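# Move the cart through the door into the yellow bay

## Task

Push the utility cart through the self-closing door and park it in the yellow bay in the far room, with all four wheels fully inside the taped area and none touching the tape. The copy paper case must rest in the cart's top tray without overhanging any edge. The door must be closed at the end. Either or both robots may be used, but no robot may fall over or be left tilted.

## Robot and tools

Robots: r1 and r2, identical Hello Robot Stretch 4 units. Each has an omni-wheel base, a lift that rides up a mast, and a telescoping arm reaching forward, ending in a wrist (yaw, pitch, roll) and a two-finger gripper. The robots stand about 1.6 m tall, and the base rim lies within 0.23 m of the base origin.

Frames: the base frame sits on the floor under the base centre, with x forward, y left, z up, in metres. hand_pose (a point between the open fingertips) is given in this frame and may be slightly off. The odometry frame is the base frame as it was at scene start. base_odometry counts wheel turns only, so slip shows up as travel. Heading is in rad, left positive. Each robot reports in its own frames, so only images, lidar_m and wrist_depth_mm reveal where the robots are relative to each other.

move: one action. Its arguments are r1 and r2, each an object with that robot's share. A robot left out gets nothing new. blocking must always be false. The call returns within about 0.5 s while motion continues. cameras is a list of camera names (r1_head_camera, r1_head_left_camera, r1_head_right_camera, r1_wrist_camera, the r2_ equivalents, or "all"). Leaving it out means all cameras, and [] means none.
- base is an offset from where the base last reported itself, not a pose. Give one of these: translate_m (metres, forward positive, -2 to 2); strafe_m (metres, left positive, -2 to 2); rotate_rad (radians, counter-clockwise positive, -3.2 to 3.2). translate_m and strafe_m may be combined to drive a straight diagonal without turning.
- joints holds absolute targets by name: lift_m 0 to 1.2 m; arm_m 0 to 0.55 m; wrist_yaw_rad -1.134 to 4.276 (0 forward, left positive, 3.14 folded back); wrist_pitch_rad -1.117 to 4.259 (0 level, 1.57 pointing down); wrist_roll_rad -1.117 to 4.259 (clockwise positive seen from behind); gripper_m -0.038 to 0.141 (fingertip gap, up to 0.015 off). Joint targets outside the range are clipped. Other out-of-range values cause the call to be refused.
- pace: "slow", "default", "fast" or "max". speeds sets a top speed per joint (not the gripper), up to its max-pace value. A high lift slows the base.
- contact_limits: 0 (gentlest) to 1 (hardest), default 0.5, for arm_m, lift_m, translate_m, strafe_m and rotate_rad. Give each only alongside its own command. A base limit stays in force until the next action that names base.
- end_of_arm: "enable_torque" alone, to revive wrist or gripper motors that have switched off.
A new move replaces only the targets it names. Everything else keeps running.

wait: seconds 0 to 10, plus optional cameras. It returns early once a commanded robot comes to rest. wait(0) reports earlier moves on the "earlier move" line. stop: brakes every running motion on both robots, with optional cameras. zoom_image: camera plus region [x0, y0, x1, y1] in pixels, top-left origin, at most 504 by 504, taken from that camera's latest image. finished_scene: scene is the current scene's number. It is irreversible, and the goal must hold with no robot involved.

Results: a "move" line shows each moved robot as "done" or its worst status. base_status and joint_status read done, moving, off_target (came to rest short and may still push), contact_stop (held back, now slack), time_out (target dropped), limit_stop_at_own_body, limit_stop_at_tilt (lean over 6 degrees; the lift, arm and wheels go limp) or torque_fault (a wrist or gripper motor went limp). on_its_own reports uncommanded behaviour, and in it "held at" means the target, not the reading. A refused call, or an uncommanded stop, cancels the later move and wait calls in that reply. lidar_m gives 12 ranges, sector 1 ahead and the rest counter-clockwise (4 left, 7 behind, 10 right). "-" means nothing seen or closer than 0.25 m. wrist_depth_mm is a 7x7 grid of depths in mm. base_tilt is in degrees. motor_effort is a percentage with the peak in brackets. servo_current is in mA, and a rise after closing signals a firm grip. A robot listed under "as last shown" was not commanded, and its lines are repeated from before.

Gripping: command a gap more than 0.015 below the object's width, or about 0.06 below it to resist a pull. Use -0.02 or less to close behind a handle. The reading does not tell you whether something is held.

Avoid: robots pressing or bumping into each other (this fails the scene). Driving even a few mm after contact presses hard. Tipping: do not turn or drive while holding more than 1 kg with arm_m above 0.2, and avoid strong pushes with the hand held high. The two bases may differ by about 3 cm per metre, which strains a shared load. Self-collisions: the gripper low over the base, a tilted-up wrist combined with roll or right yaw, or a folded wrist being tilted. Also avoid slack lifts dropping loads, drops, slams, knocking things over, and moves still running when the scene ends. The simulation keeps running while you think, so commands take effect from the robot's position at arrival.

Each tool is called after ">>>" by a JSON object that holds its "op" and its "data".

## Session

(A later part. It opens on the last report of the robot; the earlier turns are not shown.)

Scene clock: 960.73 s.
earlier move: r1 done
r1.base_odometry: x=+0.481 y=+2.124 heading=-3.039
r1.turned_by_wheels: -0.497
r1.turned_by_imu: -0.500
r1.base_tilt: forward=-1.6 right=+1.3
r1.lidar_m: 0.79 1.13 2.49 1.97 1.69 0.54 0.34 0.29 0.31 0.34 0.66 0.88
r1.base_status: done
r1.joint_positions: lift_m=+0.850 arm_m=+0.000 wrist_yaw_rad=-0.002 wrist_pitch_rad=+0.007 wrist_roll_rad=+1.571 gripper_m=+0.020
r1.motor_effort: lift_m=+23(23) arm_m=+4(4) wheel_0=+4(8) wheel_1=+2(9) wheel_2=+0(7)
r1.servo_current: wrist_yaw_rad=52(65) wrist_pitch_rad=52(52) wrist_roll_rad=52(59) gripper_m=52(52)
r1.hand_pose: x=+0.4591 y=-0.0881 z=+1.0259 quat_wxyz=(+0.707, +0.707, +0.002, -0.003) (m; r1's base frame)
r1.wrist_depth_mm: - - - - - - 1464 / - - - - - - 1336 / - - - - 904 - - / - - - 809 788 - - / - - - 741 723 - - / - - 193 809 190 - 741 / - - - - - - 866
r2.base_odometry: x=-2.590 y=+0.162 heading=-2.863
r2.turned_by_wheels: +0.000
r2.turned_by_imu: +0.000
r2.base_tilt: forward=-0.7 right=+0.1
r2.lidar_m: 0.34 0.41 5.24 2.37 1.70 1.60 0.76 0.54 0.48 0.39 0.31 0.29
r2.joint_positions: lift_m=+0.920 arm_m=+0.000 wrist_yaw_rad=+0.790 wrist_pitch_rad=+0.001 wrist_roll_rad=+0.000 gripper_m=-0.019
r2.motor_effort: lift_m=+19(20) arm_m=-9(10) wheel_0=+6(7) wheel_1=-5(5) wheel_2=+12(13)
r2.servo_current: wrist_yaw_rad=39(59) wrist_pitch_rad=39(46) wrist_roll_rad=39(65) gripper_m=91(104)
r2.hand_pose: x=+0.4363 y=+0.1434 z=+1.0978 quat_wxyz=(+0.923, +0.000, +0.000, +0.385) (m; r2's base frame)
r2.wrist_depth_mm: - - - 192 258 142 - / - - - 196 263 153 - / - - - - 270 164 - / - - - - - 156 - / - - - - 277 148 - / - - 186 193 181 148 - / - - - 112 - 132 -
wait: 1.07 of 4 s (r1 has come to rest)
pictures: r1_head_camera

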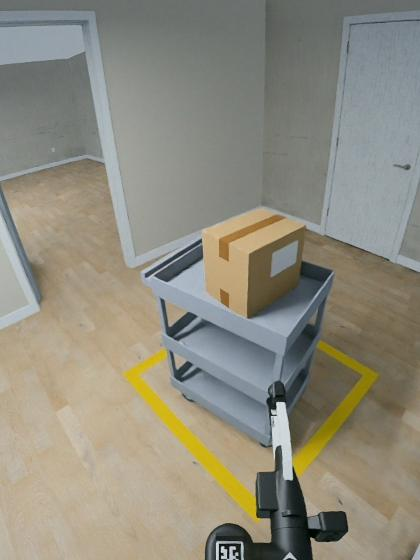

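>>> {"op": "move", "data": {"blocking": false, "r2": {"base":{"translate_m":0.2,"strafe_m":0.1},"pace":"slow"}, "cameras": []}}

>>> {"op": "wait", "data": {"seconds": 5, "cameras": ["r2_head_camera","r2_head_left_camera","r1_head_camera"]}}

Scene clock: 969.53 s.
move: r2 moving
r1: as last shown
r1.turned_by_wheels: +0.000
r1.turned_by_imu: +0.000
r1.lidar_m: 0.77 1.15 2.48 1.94 1.67 0.61 0.32 0.29 0.30 0.35 0.68 0.87
r1.motor_effort: lift_m=+23(23) arm_m=+4(4) wheel_0=+3(4) wheel_1=+2(3) wheel_2=+0(0)
r1.servo_current: wrist_yaw_rad=72(72) wrist_pitch_rad=46(52) wrist_roll_rad=52(65) gripper_m=52(52)
r1.wrist_depth_mm: - - - - - - 1464 / - - - - - - 1308 / - - - - 904 - - / - - - 809 768 - - / - - - 732 715 - - / - - 193 798 190 - 741 / - - - - - - 866
r2.base_odometry: x=-2.600 y=+0.152 heading=-2.863
r2.turned_by_wheels: +0.000
r2.turned_by_imu: +0.000
r2.base_tilt: forward=-0.7 right=+0.1
r2.lidar_m: 0.33 0.39 5.24 2.40 1.71 1.61 0.79 0.55 0.49 0.41 0.31 0.29
r2.base_status: translate_m moving; strafe_m moving
r2.joint_positions: lift_m=+0.920 arm_m=+0.000 wrist_yaw_rad=+0.785 wrist_pitch_rad=+0.001 wrist_roll_rad=+0.000 gripper_m=-0.019
r2.measured_speeds: translate_m=+0.049 strafe_m=+0.023 rotate_rad=-0.002 lift_m=+0.000 arm_m=+0.000 wrist_yaw_rad=-0.035 wrist_pitch_rad=+0.000 wrist_roll_rad=+0.000
r2.motor_effort: lift_m=+19(20) arm_m=-9(10) wheel_0=+7(10) wheel_1=+4(7) wheel_2=-7(10)
r2.servo_current: wrist_yaw_rad=39(52) wrist_pitch_rad=46(46) wrist_roll_rad=39(52) gripper_m=91(98)
r2.hand_pose: x=+0.4370 y=+0.1420 z=+1.0978 quat_wxyz=(+0.924, +0.000, +0.000, +0.382) (m; r2's base frame)
r2.wrist_depth_mm: - - - 190 257 144 - / - - - - 260 154 - / - - - - - 166 - / - - - - - 148 - / - - - - - 158 - / - - 186 191 175 150 - / - - - 112 - 127 -
pictures: none

Scene clock: 972.70 s.
earlier move: r2 done
r1.base_odometry: x=+0.481 y=+2.124 heading=-3.039
r1.turned_by_wheels: +0.000
r1.turned_by_imu: +0.000
r1.base_tilt: forward=-1.6 right=+1.2
r1.lidar_m: 0.77 1.14 2.48 1.94 1.68 0.59 0.35 0.27 0.30 0.35 0.64 0.82
r1.joint_positions: lift_m=+0.850 arm_m=+0.000 wrist_yaw_rad=-0.002 wrist_pitch_rad=+0.007 wrist_roll_rad=+1.571 gripper_m=+0.020
r1.motor_effort: lift_m=+23(23) arm_m=+4(4) wheel_0=+4(4) wheel_1=+2(3) wheel_2=+0(0)
r1.servo_current: wrist_yaw_rad=52(72) wrist_pitch_rad=46(59) wrist_roll_rad=46(65) gripper_m=46(52)
r1.hand_pose: x=+0.4591 y=-0.0881 z=+1.0259 quat_wxyz=(+0.707, +0.707, +0.002, -0.003) (m; r1's base frame)
r1.wrist_depth_mm: - - - - - - 1430 / - - - - - - 1336 / - - - - 891 - - / - - - 798 778 - - / - - - 741 723 - - / - - 193 798 189 - 741 / - - - - - - 878
r2.base_odometry: x=-2.755 y=+0.011 heading=-2.864
r2.turned_by_wheels: -0.001
r2.turned_by_imu: -0.254
r2.base_tilt: forward=-0.7 right=+0.1
r2.lidar_m: 0.31 3.28 5.15 3.93 2.19 1.82 1.36 0.74 0.62 0.37 0.29 0.28
r2.base_status: done
r2.joint_positions: lift_m=+0.920 arm_m=+0.000 wrist_yaw_rad=+0.768 wrist_pitch_rad=+0.001 wrist_roll_rad=+0.000 gripper_m=-0.019
r2.motor_effort: lift_m=+19(20) arm_m=+4(10) wheel_0=-12(19) wheel_1=-3(11) wheel_2=-1(26)
r2.servo_current: wrist_yaw_rad=91(169) wrist_pitch_rad=39(46) wrist_roll_rad=39(59) gripper_m=65(98)
r2.hand_pose: x=+0.4391 y=+0.1374 z=+1.0978 quat_wxyz=(+0.927, +0.000, +0.000, +0.375) (m; r2's base frame)
r2.wrist_depth_mm: - - - - 179 129 - / - - - - 181 131 - / - - - 125 183 132 - / - - - 122 185 141 - / - - - 126 186 134 - / - - - 126 178 134 - / - - - 112 187 126 -
wait: 3.17 of 5 s (r2 has come to rest)
pictures: r1_head_camera, r2_head_camera, r2_head_left_camera

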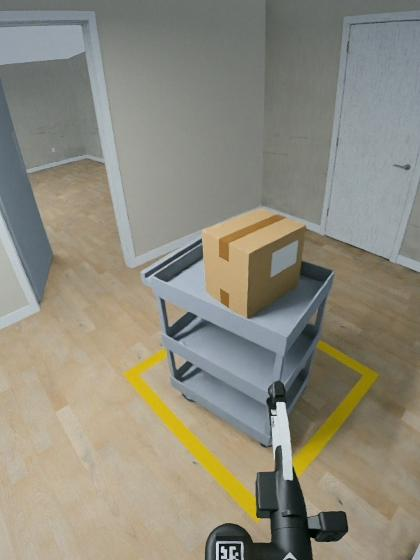

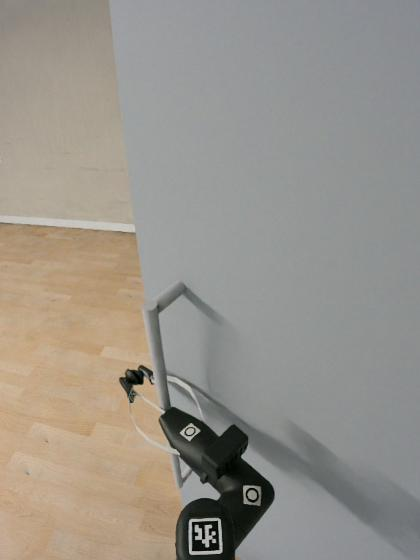

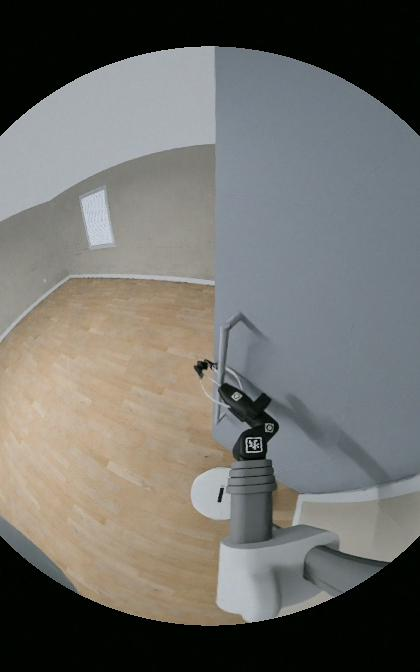

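>>> {"op": "move", "data": {"blocking": false, "r2": {"base":{"translate_m":0.2,"strafe_m":0.1},"pace":"slow"}, "cameras": []}}

>>> {"op": "wait", "data": {"seconds": 5, "cameras": ["r2_head_camera","r1_head_camera"]}}

>>> {"op": "move", "data": {"blocking": false, "r2": {"base":{"translate_m":0.2,"strafe_m":0.1},"pace":"slow"}, "cameras": []}}

>>> {"op": "wait", "data": {"seconds": 5, "cameras": ["r2_head_camera","r2_head_left_camera","r1_head_camera"]}}

Scene clock: 978.00 s.
move: r2 moving
r1: as last shown
r1.base_tilt: forward=-1.6 right=+1.3
r1.lidar_m: 0.79 1.17 2.48 1.98 1.69 0.59 0.33 0.26 0.29 0.36 0.66 0.85
r1.motor_effort: lift_m=+23(23) arm_m=+4(4) wheel_0=+3(4) wheel_1=+2(2) wheel_2=+0(0)
r1.servo_current: wrist_yaw_rad=65(65) wrist_pitch_rad=39(59) wrist_roll_rad=59(59) gripper_m=52(52)
r1.wrist_depth_mm: - - - - - - 1430 / - - - - - - 1308 / - - - - 891 - - / - - - 809 778 - - / - - - 732 715 - - / - - 193 798 190 - 741 / - - - - - - 878
r2.base_odometry: x=-2.765 y=+0.001 heading=-2.865
r2.turned_by_wheels: -0.001
r2.turned_by_imu: -0.023
r2.base_tilt: forward=-0.7 right=+0.1
r2.lidar_m: 0.33 3.24 5.14 4.14 2.24 1.86 1.39 0.78 0.61 0.38 0.29 0.28
r2.base_status: translate_m moving; strafe_m moving
r2.joint_positions: lift_m=+0.920 arm_m=+0.000 wrist_yaw_rad=+0.768 wrist_pitch_rad=+0.001 wrist_roll_rad=+0.000 gripper_m=-0.019
r2.measured_speeds: translate_m=+0.050 strafe_m=+0.022 rotate_rad=-0.003 lift_m=+0.000 arm_m=+0.000 wrist_yaw_rad=+0.000 wrist_pitch_rad=+0.000 wrist_roll_rad=+0.000
r2.motor_effort: lift_m=+20(20) arm_m=+4(4) wheel_0=-10(10) wheel_1=+6(7) wheel_2=-15(20)
r2.servo_current: wrist_yaw_rad=98(111) wrist_pitch_rad=33(46) wrist_roll_rad=39(59) gripper_m=72(78)
r2.hand_pose: x=+0.4391 y=+0.1374 z=+1.0978 quat_wxyz=(+0.927, +0.000, +0.000, +0.375) (m; r2's base frame)
r2.wrist_depth_mm: - - - 122 189 128 - / - - - 123 178 129 - / - - - 123 180 131 - / - - - 125 182 140 - / - - - 126 183 132 - / - - 186 124 177 132 - / - - - 112 186 119 -
pictures: none

Scene clock: 981.10 s.
earlier move: r2 done
r1.base_odometry: x=+0.481 y=+2.124 heading=-3.039
r1.turned_by_wheels: +0.000
r1.turned_by_imu: +0.000
r1.base_tilt: forward=-1.6 right=+1.3
r1.lidar_m: 0.77 1.17 2.46 1.97 1.70 0.58 0.31 0.29 0.30 0.35 0.67 0.85
r1.joint_positions: lift_m=+0.850 arm_m=+0.000 wrist_yaw_rad=-0.002 wrist_pitch_rad=+0.007 wrist_roll_rad=+1.571 gripper_m=+0.020
r1.motor_effort: lift_m=+23(23) arm_m=+4(4) wheel_0=+3(4) wheel_1=+2(3) wheel_2=+0(0)
r1.servo_current: wrist_yaw_rad=46(72) wrist_pitch_rad=59(59) wrist_roll_rad=33(65) gripper_m=46(52)
r1.hand_pose: x=+0.4591 y=-0.0881 z=+1.0259 quat_wxyz=(+0.707, +0.707, +0.002, -0.003) (m; r1's base frame)
r1.wrist_depth_mm: - - - - - - 1464 / - - - - - - 1308 / - - - - 904 - - / - - - 798 768 - - / - - - 741 723 - - / - - 194 798 190 - 741 / - - - - - - 878
r2.base_odometry: x=-2.920 y=-0.140 heading=-2.867
r2.turned_by_wheels: -0.001
r2.turned_by_imu: -0.399
r2.base_tilt: forward=-0.6 right=+0.1
r2.lidar_m: 0.33 2.61 3.15 5.13 3.81 2.37 2.09 1.10 0.67 0.40 0.29 0.27
r2.base_status: done
r2.joint_positions: lift_m=+0.920 arm_m=+0.000 wrist_yaw_rad=+0.766 wrist_pitch_rad=+0.001 wrist_roll_rad=+0.000 gripper_m=-0.019
r2.on_its_own: wrist_yaw_rad is at rest, and its servo_current (111 mA) is outside its rest range (0 to 104 mA)
r2.motor_effort: lift_m=+19(20) arm_m=-4(6) wheel_0=-18(20) wheel_1=-6(12) wheel_2=-9(24)
r2.servo_current: wrist_yaw_rad=111(143) wrist_pitch_rad=33(46) wrist_roll_rad=52(65) gripper_m=72(78)
r2.hand_pose: x=+0.4394 y=+0.1369 z=+1.0978 quat_wxyz=(+0.928, +0.000, +0.000, +0.374) (m; r2's base frame)
r2.wrist_depth_mm: - - - - 183 128 - / - - - - 185 143 - / - - - 124 188 145 - / - - - - 189 146 - / - - - 126 - 147 - / - - - 127 178 139 - / - - - 112 - 125 -
wait: 3.10 of 5 s (r2 has come to rest)
pictures: r1_head_camera, r2_head_camera

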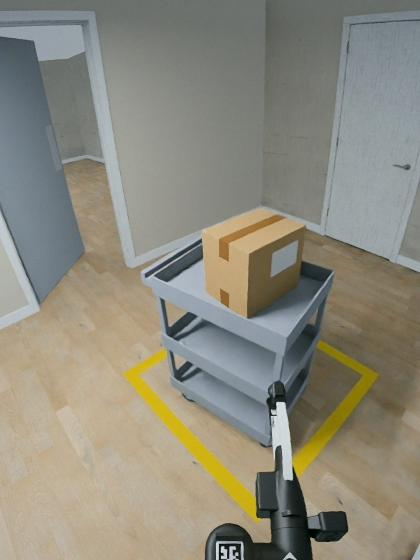

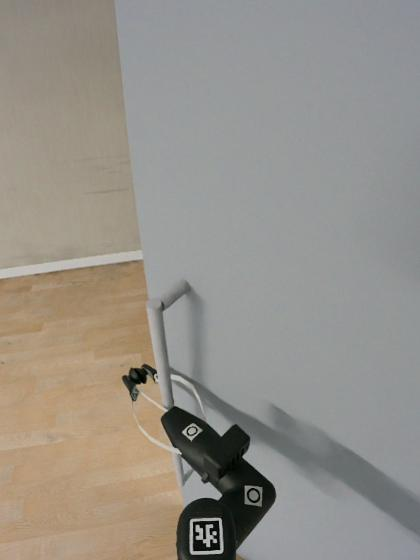

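Scene clock: 981.60 s.
move: r2 moving
r1: as last shown
r1.lidar_m: 0.79 1.18 2.49 1.92 1.66 0.59 0.31 0.29 0.29 0.36 0.63 0.86
r1.motor_effort: lift_m=+23(23) arm_m=+4(4) wheel_0=+3(3) wheel_1=+2(2) wheel_2=+0(0)
r1.servo_current: wrist_yaw_rad=46(72) wrist_pitch_rad=52(59) wrist_roll_rad=46(59) gripper_m=46(52)
r1.wrist_depth_mm: - - - - - - 1464 / - - - - - - 1336 / - - - - 891 - - / - - - 798 778 - - / - - - 732 723 - - / - - 193 809 189 - 741 / - - - - - - 878
r2.base_odometry: x=-2.930 y=-0.149 heading=-2.868
r2.turned_by_wheels: -0.001
r2.turned_by_imu: -0.036
r2.base_tilt: forward=-0.6 right=+0.1
r2.lidar_m: 0.31 2.56 3.07 5.15 4.11 2.41 2.11 1.16 0.67 0.40 0.29 0.28
r2.base_status: translate_m moving; strafe_m moving
r2.joint_positions: lift_m=+0.920 arm_m=+0.000 wrist_yaw_rad=+0.766 wrist_pitch_rad=+0.001 wrist_roll_rad=+0.000 gripper_m=-0.019
r2.measured_speeds: translate_m=+0.056 strafe_m=+0.018 rotate_rad=+0.007 lift_m=+0.000 arm_m=+0.000 wrist_yaw_rad=+0.000 wrist_pitch_rad=+0.000 wrist_roll_rad=+0.000
r2.motor_effort: lift_m=+19(20) arm_m=-4(4) wheel_0=-9(18) wheel_1=+6(6) wheel_2=-18(23)
r2.servo_current: wrist_yaw_rad=104(117) wrist_pitch_rad=39(46) wrist_roll_rad=52(65) gripper_m=65(72)
r2.hand_pose: x=+0.4394 y=+0.1369 z=+1.0978 quat_wxyz=(+0.928, +0.000, +0.000, +0.374) (m; r2's base frame)
r2.wrist_depth_mm: - - - 121 180 130 - / - - - 125 183 119 - / - - - 125 187 134 - / - - - 122 175 121 - / - - - 126 177 121 - / - - 186 124 177 128 - / - - - 112 178 121 -
pictures: none

Scene clock: 984.87 s.
earlier move: r2 done
r1.base_odometry: x=+0.481 y=+2.124 heading=-3.039
r1.turned_by_wheels: +0.000
r1.turned_by_imu: +0.000
r1.base_tilt: forward=-1.6 right=+1.3
r1.lidar_m: 0.77 1.14 2.48 1.96 1.69 0.55 0.35 0.29 0.31 0.36 0.65 0.83
r1.joint_positions: lift_m=+0.850 arm_m=+0.000 wrist_yaw_rad=-0.002 wrist_pitch_rad=+0.007 wrist_roll_rad=+1.571 gripper_m=+0.020
r1.motor_effort: lift_m=+23(23) arm_m=+4(4) wheel_0=+3(4) wheel_1=+2(3) wheel_2=+0(0)
r1.servo_current: wrist_yaw_rad=65(72) wrist_pitch_rad=46(59) wrist_roll_rad=39(65) gripper_m=52(52)
r1.hand_pose: x=+0.4591 y=-0.0881 z=+1.0259 quat_wxyz=(+0.707, +0.707, +0.002, -0.003) (m; r1's base frame)
r1.wrist_depth_mm: - - - - - - 1464 / - - - - - - 1336 / - - - - 891 - - / - - - 798 768 - - / - - - 732 723 - - / - - 193 798 189 - 741 / - - - - - - 866
r2.base_odometry: x=-3.086 y=-0.290 heading=-2.869
r2.turned_by_wheels: -0.001
r2.turned_by_imu: -0.371
r2.base_tilt: forward=-0.7 right=+0.1
r2.lidar_m: 0.33 1.41 2.42 3.08 5.29 3.76 2.51 2.33 0.76 0.41 0.31 0.27
r2.base_status: done
r2.joint_positions: lift_m=+0.920 arm_m=+0.000 wrist_yaw_rad=+0.761 wrist_pitch_rad=+0.001 wrist_roll_rad=+0.000 gripper_m=-0.019
r2.on_its_own: wrist_yaw_rad is at rest, and its servo_current (150 mA) is outside its rest range (0 to 104 mA)
r2.motor_effort: lift_m=+19(20) arm_m=-3(4) wheel_0=-17(23) wheel_1=-2(9) wheel_2=-9(26)
r2.servo_current: wrist_yaw_rad=150(156) wrist_pitch_rad=39(46) wrist_roll_rad=52(65) gripper_m=65(78)
r2.hand_pose: x=+0.4400 y=+0.1357 z=+1.0978 quat_wxyz=(+0.928, +0.000, +0.000, +0.372) (m; r2's base frame)
r2.wrist_depth_mm: - - - - 186 130 - / - - - - 188 145 - / - - - 126 189 147 - / - - - - 179 141 - / - - - 128 180 158 - / - - 187 130 171 141 - / - - - 112 - 136 -
wait: 3.27 of 5 s (r2 has come to rest)
pictures: r1_head_camera, r2_head_camera, r2_head_left_camera

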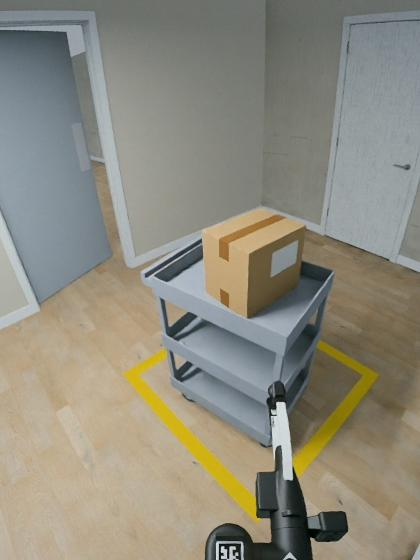

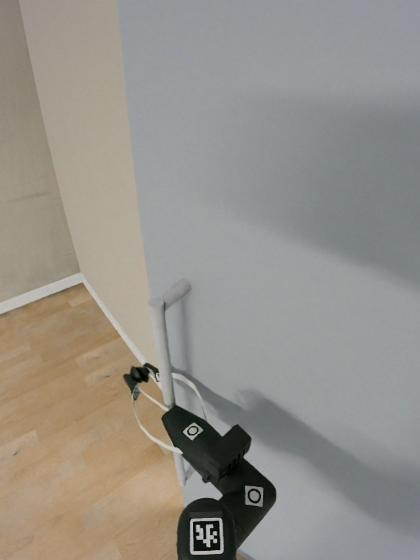

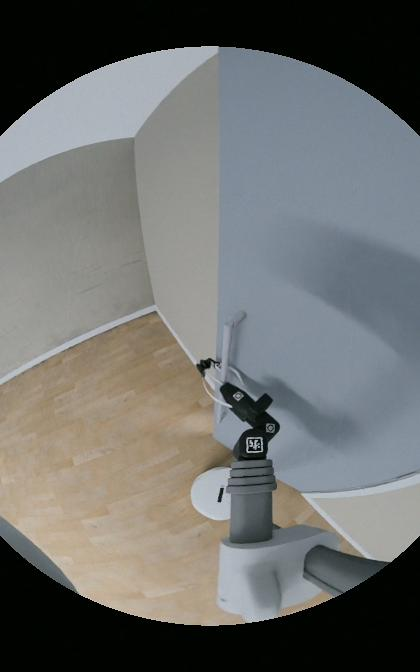

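>>> {"op": "move", "data": {"blocking": false, "r2": {"base":{"translate_m":0.08,"strafe_m":0.04},"pace":"slow"}, "cameras": []}}

>>> {"op": "wait", "data": {"seconds": 5, "cameras": []}}

>>> {"op": "move", "data": {"blocking": false, "r2": {"joints":{"gripper_m":0.14}}, "cameras": []}}

>>> {"op": "wait", "data": {"seconds": 4, "cameras": []}}

>>> {"op": "wait", "data": {"seconds": 4, "cameras": ["r2_head_camera","r2_head_left_camera","r2_wrist_camera","r1_head_camera"]}}

Scene clock: 993.60 s.
move: r2 moving
r1: as last shown
r1.lidar_m: 0.79 1.15 2.46 1.95 1.69 0.59 0.33 0.29 0.30 0.36 0.63 0.82
r1.motor_effort: lift_m=+23(23) arm_m=+4(4) wheel_0=+3(4) wheel_1=+2(2) wheel_2=+0(0)
r1.servo_current: wrist_yaw_rad=65(65) wrist_pitch_rad=46(59) wrist_roll_rad=59(59) gripper_m=52(59)
r1.wrist_depth_mm: - - - - - - 1464 / - - - - - - 1336 / - - - - 891 - - / - - - 798 778 - - / - - - 741 723 - - / - - 193 809 190 - 741 / - - - - - - 866
r2.base_odometry: x=-3.096 y=-0.299 heading=-2.870
r2.turned_by_wheels: -0.002
r2.turned_by_imu: -0.034
r2.base_tilt: forward=-0.7 right=+0.2
r2.lidar_m: 0.32 1.26 2.35 3.00 5.29 3.92 2.55 2.34 0.74 0.38 0.28 0.29
r2.base_status: translate_m moving; strafe_m moving
r2.joint_positions: lift_m=+0.920 arm_m=+0.000 wrist_yaw_rad=+0.761 wrist_pitch_rad=+0.001 wrist_roll_rad=+0.000 gripper_m=-0.019
r2.measured_speeds: translate_m=+0.051 strafe_m=+0.023 rotate_rad=+0.001 lift_m=+0.000 arm_m=+0.000 wrist_yaw_rad=+0.000 wrist_pitch_rad=+0.000 wrist_roll_rad=+0.000
r2.motor_effort: lift_m=+20(20) arm_m=-4(4) wheel_0=-8(19) wheel_1=+3(4) wheel_2=-21(21)
r2.servo_current: wrist_yaw_rad=143(156) wrist_pitch_rad=39(46) wrist_roll_rad=59(65) gripper_m=65(72)
r2.hand_pose: x=+0.4400 y=+0.1357 z=+1.0978 quat_wxyz=(+0.928, +0.000, +0.000, +0.372) (m; r2's base frame)
r2.wrist_depth_mm: - - - - 178 130 - / - - - 126 179 132 - / - - - 125 181 133 - / - - - 122 182 142 - / - - - 125 184 135 - / - - 188 126 177 135 - / - - - 112 186 128 -
pictures: none

Scene clock: 995.17 s.
earlier move: r2 done
r1.base_odometry: x=+0.481 y=+2.124 heading=-3.039
r1.turned_by_wheels: +0.000
r1.turned_by_imu: +0.000
r1.base_tilt: forward=-1.6 right=+1.3
r1.lidar_m: 0.76 1.15 2.49 1.96 1.67 0.53 0.33 0.28 0.29 0.37 0.69 0.83
r1.joint_positions: lift_m=+0.850 arm_m=+0.000 wrist_yaw_rad=-0.002 wrist_pitch_rad=+0.007 wrist_roll_rad=+1.571 gripper_m=+0.020
r1.motor_effort: lift_m=+23(23) arm_m=+4(4) wheel_0=+3(4) wheel_1=+2(3) wheel_2=+0(0)
r1.servo_current: wrist_yaw_rad=72(72) wrist_pitch_rad=52(59) wrist_roll_rad=59(72) gripper_m=46(59)
r1.hand_pose: x=+0.4591 y=-0.0881 z=+1.0259 quat_wxyz=(+0.707, +0.707, +0.002, -0.003) (m; r1's base frame)
r1.wrist_depth_mm: - - - - - - 1464 / - - - - - - 1336 / - - - - 891 - - / - - - 798 788 - - / - - - 741 715 - - / - - 193 798 190 - 741 / - - - - - - 878
r2.base_odometry: x=-3.152 y=-0.349 heading=-2.870
r2.turned_by_wheels: +0.000
r2.turned_by_imu: -0.123
r2.base_tilt: forward=-0.6 right=+0.2
r2.lidar_m: 0.32 0.78 2.27 2.69 4.71 5.38 2.82 2.41 0.81 0.39 0.30 0.28
r2.base_status: done
r2.joint_positions: lift_m=+0.920 arm_m=+0.000 wrist_yaw_rad=+0.770 wrist_pitch_rad=+0.001 wrist_roll_rad=+0.000 gripper_m=-0.019
r2.measured_speeds: translate_m=+0.000 strafe_m=+0.000 rotate_rad=+0.000 lift_m=+0.000 arm_m=+0.000 wrist_yaw_rad=-0.001 wrist_pitch_rad=+0.000 wrist_roll_rad=+0.000
r2.motor_effort: lift_m=+19(20) arm_m=-4(4) wheel_0=-14(23) wheel_1=+1(8) wheel_2=-8(25)
r2.servo_current: wrist_yaw_rad=91(156) wrist_pitch_rad=33(46) wrist_roll_rad=46(65) gripper_m=65(72)
r2.hand_pose: x=+0.4387 y=+0.1381 z=+1.0978 quat_wxyz=(+0.927, +0.000, +0.000, +0.376) (m; r2's base frame)
r2.wrist_depth_mm: - - - 115 171 126 - / - - - 116 174 127 - / - - - 116 - 136 - / - - - 117 177 137 - / - - - 119 - 131 - / - - 187 121 178 131 - / - - - 112 180 118 -
wait: 1.57 of 5 s (r2 has come to rest)
pictures: none

Scene clock: 995.67 s.
move: r2 moving
r1: as last shown
r1.lidar_m: 0.76 1.20 2.46 1.93 1.67 0.59 0.33 0.29 0.29 0.35 0.64 0.86
r1.motor_effort: lift_m=+23(23) arm_m=+4(4) wheel_0=+3(3) wheel_1=+2(2) wheel_2=+0(0)
r1.servo_current: wrist_yaw_rad=65(65) wrist_pitch_rad=52(59) wrist_roll_rad=52(59) gripper_m=39(52)
r1.wrist_depth_mm: - - - - - - 1430 / - - - - - - 1308 / - - - - 904 - - / - - - 809 778 - - / - - - 741 715 - - / - - 193 809 190 - 741 / - - - - - - 878
r2.base_odometry: x=-3.152 y=-0.349 heading=-2.870
r2.turned_by_wheels: +0.000
r2.turned_by_imu: +0.000
r2.base_tilt: forward=-0.6 right=+0.1
r2.lidar_m: 0.33 0.80 2.28 2.67 4.71 5.38 2.79 2.41 0.79 0.39 0.31 0.29
r2.joint_positions: lift_m=+0.920 arm_m=+0.000 wrist_yaw_rad=+0.767 wrist_pitch_rad=+0.001 wrist_roll_rad=+0.000 gripper_m=+0.005
r2.joint_status: gripper_m moving
r2.measured_speeds: translate_m=+0.000 strafe_m=+0.000 rotate_rad=+0.000 lift_m=+0.000 arm_m=+0.000 wrist_yaw_rad=-0.011 wrist_pitch_rad=+0.000 wrist_roll_rad=+0.000
r2.motor_effort: lift_m=+20(20) arm_m=-3(4) wheel_0=-14(14) wheel_1=+1(1) wheel_2=-8(8)
r2.servo_current: wrist_yaw_rad=104(111) wrist_pitch_rad=39(46) wrist_roll_rad=52(52) gripper_m=85(104)
r2.hand_pose: x=+0.4393 y=+0.1371 z=+1.0978 quat_wxyz=(+0.927, +0.000, +0.000, +0.374) (m; r2's base frame)
r2.wrist_depth_mm: - - - 120 - 130 - / - - - 123 - 131 - / - - - 122 - 132 - / - - - 120 181 141 - / - - - 124 183 134 - / - - 190 124 172 134 - / - - - 112 172 121 -
pictures: none

Scene clock: 999.67 s.
earlier move: r2 moving
r1.base_odometry: x=+0.481 y=+2.124 heading=-3.039
r1.turned_by_wheels: +0.000
r1.turned_by_imu: +0.000
r1.base_tilt: forward=-1.6 right=+1.2
r1.lidar_m: 0.79 1.10 2.47 1.93 1.69 0.56 0.32 0.28 0.29 0.35 0.64 0.83
r1.joint_positions: lift_m=+0.850 arm_m=+0.000 wrist_yaw_rad=-0.002 wrist_pitch_rad=+0.007 wrist_roll_rad=+1.571 gripper_m=+0.020
r1.motor_effort: lift_m=+23(23) arm_m=+4(4) wheel_0=+3(4) wheel_1=+2(3) wheel_2=+0(0)
r1.servo_current: wrist_yaw_rad=52(78) wrist_pitch_rad=46(59) wrist_roll_rad=33(65) gripper_m=52(59)
r1.hand_pose: x=+0.4591 y=-0.0881 z=+1.0259 quat_wxyz=(+0.707, +0.707, +0.002, -0.003) (m; r1's base frame)
r1.wrist_depth_mm: - - - - - - 1464 / - - - - - - 1336 / - - - - 904 - - / - - - 798 778 - - / - - - 750 723 - - / - - 193 798 190 - 741 / - - - - - - 878
r2.base_odometry: x=-3.152 y=-0.349 heading=-2.870
r2.turned_by_wheels: +0.000
r2.turned_by_imu: -0.104
r2.base_tilt: forward=-0.7 right=+0.1
r2.lidar_m: 0.39 0.64 2.29 2.53 3.98 5.40 3.01 2.42 0.91 0.44 0.35 0.34
r2.joint_positions: lift_m=+0.920 arm_m=+0.000 wrist_yaw_rad=+0.761 wrist_pitch_rad=+0.001 wrist_roll_rad=+0.000 gripper_m=+0.140
r2.joint_status: gripper_m moving
r2.motor_effort: lift_m=+19(20) arm_m=+3(4) wheel_0=-11(16) wheel_1=-1(1) wheel_2=-8(11)
r2.servo_current: wrist_yaw_rad=150(163) wrist_pitch_rad=39(46) wrist_roll_rad=39(59) gripper_m=59(137)
r2.hand_pose: x=+0.4401 y=+0.1355 z=+1.0978 quat_wxyz=(+0.929, +0.000, +0.000, +0.371) (m; r2's base frame)
r2.wrist_depth_mm: - - - - 180 - - / - - - - 366 - 177 / - - - - 370 257 - / - - - - 373 259 - / - - - - 375 198 - / - - 217 1983 181 183 188 / - - - 112 186 - -
wait: 4.00 s; no rest
pictures: none

Scene clock: 999.97 s.
earlier move: r2 done
r1.base_odometry: x=+0.481 y=+2.124 heading=-3.039
r1.turned_by_wheels: +0.000
r1.turned_by_imu: +0.000
r1.base_tilt: forward=-1.6 right=+1.2
r1.lidar_m: 0.79 1.16 2.48 1.93 1.69 0.59 0.30 0.29 0.30 0.35 0.67 0.86
r1.joint_positions: lift_m=+0.850 arm_m=+0.000 wrist_yaw_rad=-0.002 wrist_pitch_rad=+0.007 wrist_roll_rad=+1.571 gripper_m=+0.020
r1.motor_effort: lift_m=+23(23) arm_m=+4(4) wheel_0=+3(4) wheel_1=+2(3) wheel_2=+0(0)
r1.servo_current: wrist_yaw_rad=59(78) wrist_pitch_rad=52(59) wrist_roll_rad=39(65) gripper_m=46(59)
r1.hand_pose: x=+0.4591 y=-0.0881 z=+1.0259 quat_wxyz=(+0.707, +0.707, +0.002, -0.003) (m; r1's base frame)
r1.wrist_depth_mm: - - - - - - 1430 / - - - - - - 1308 / - - - - 891 - - / - - - 798 778 - - / - - - 741 723 - - / - - 193 798 189 - 750 / - - - - - - 866
r2.base_odometry: x=-3.152 y=-0.349 heading=-2.870
r2.turned_by_wheels: +0.000
r2.turned_by_imu: +0.000
r2.base_tilt: forward=-0.7 right=+0.1
r2.lidar_m: 0.38 0.61 2.29 2.58 4.02 5.41 2.99 2.40 0.91 0.41 0.35 0.35
r2.joint_positions: lift_m=+0.920 arm_m=+0.000 wrist_yaw_rad=+0.761 wrist_pitch_rad=+0.001 wrist_roll_rad=+0.000 gripper_m=+0.140
r2.joint_status: all done
r2.on_its_own: wrist_yaw_rad is at rest, and its servo_current (143 mA) is outside its rest range (0 to 104 mA)
r2.motor_effort: lift_m=+20(20) arm_m=+4(4) wheel_0=-11(16) wheel_1=+0(1) wheel_2=-8(11)
r2.servo_current: wrist_yaw_rad=143(163) wrist_pitch_rad=39(46) wrist_roll_rad=46(59) gripper_m=52(137)
r2.hand_pose: x=+0.4401 y=+0.1355 z=+1.0978 quat_wxyz=(+0.929, +0.000, +0.000, +0.371) (m; r2's base frame)
r2.wrist_depth_mm: - - - - 180 - - / - - - - 364 - 177 / - - - - 370 257 - / - - - - 375 259 - / - - - - 377 200 - / - - 218 1921 182 183 187 / - - - 112 186 - -
wait: 0.30 of 4 s (r2 has come to rest)
pictures: r1_head_camera, r2_head_camera, r2_head_left_camera, r2_wrist_camera

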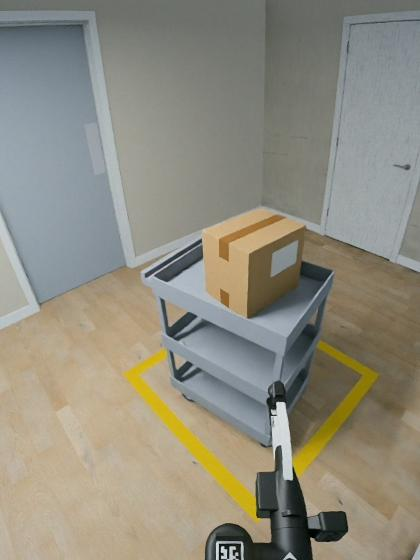

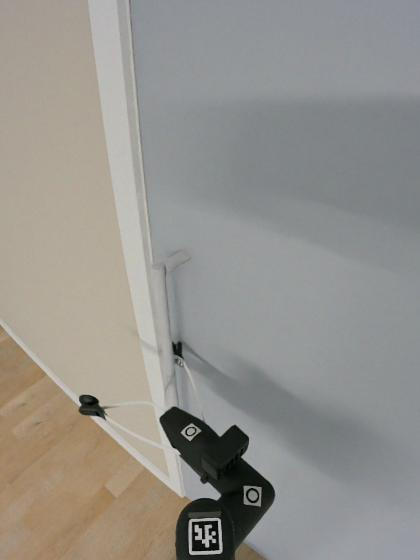

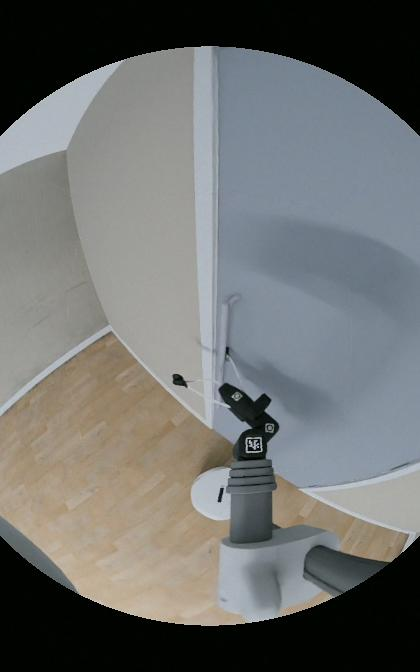

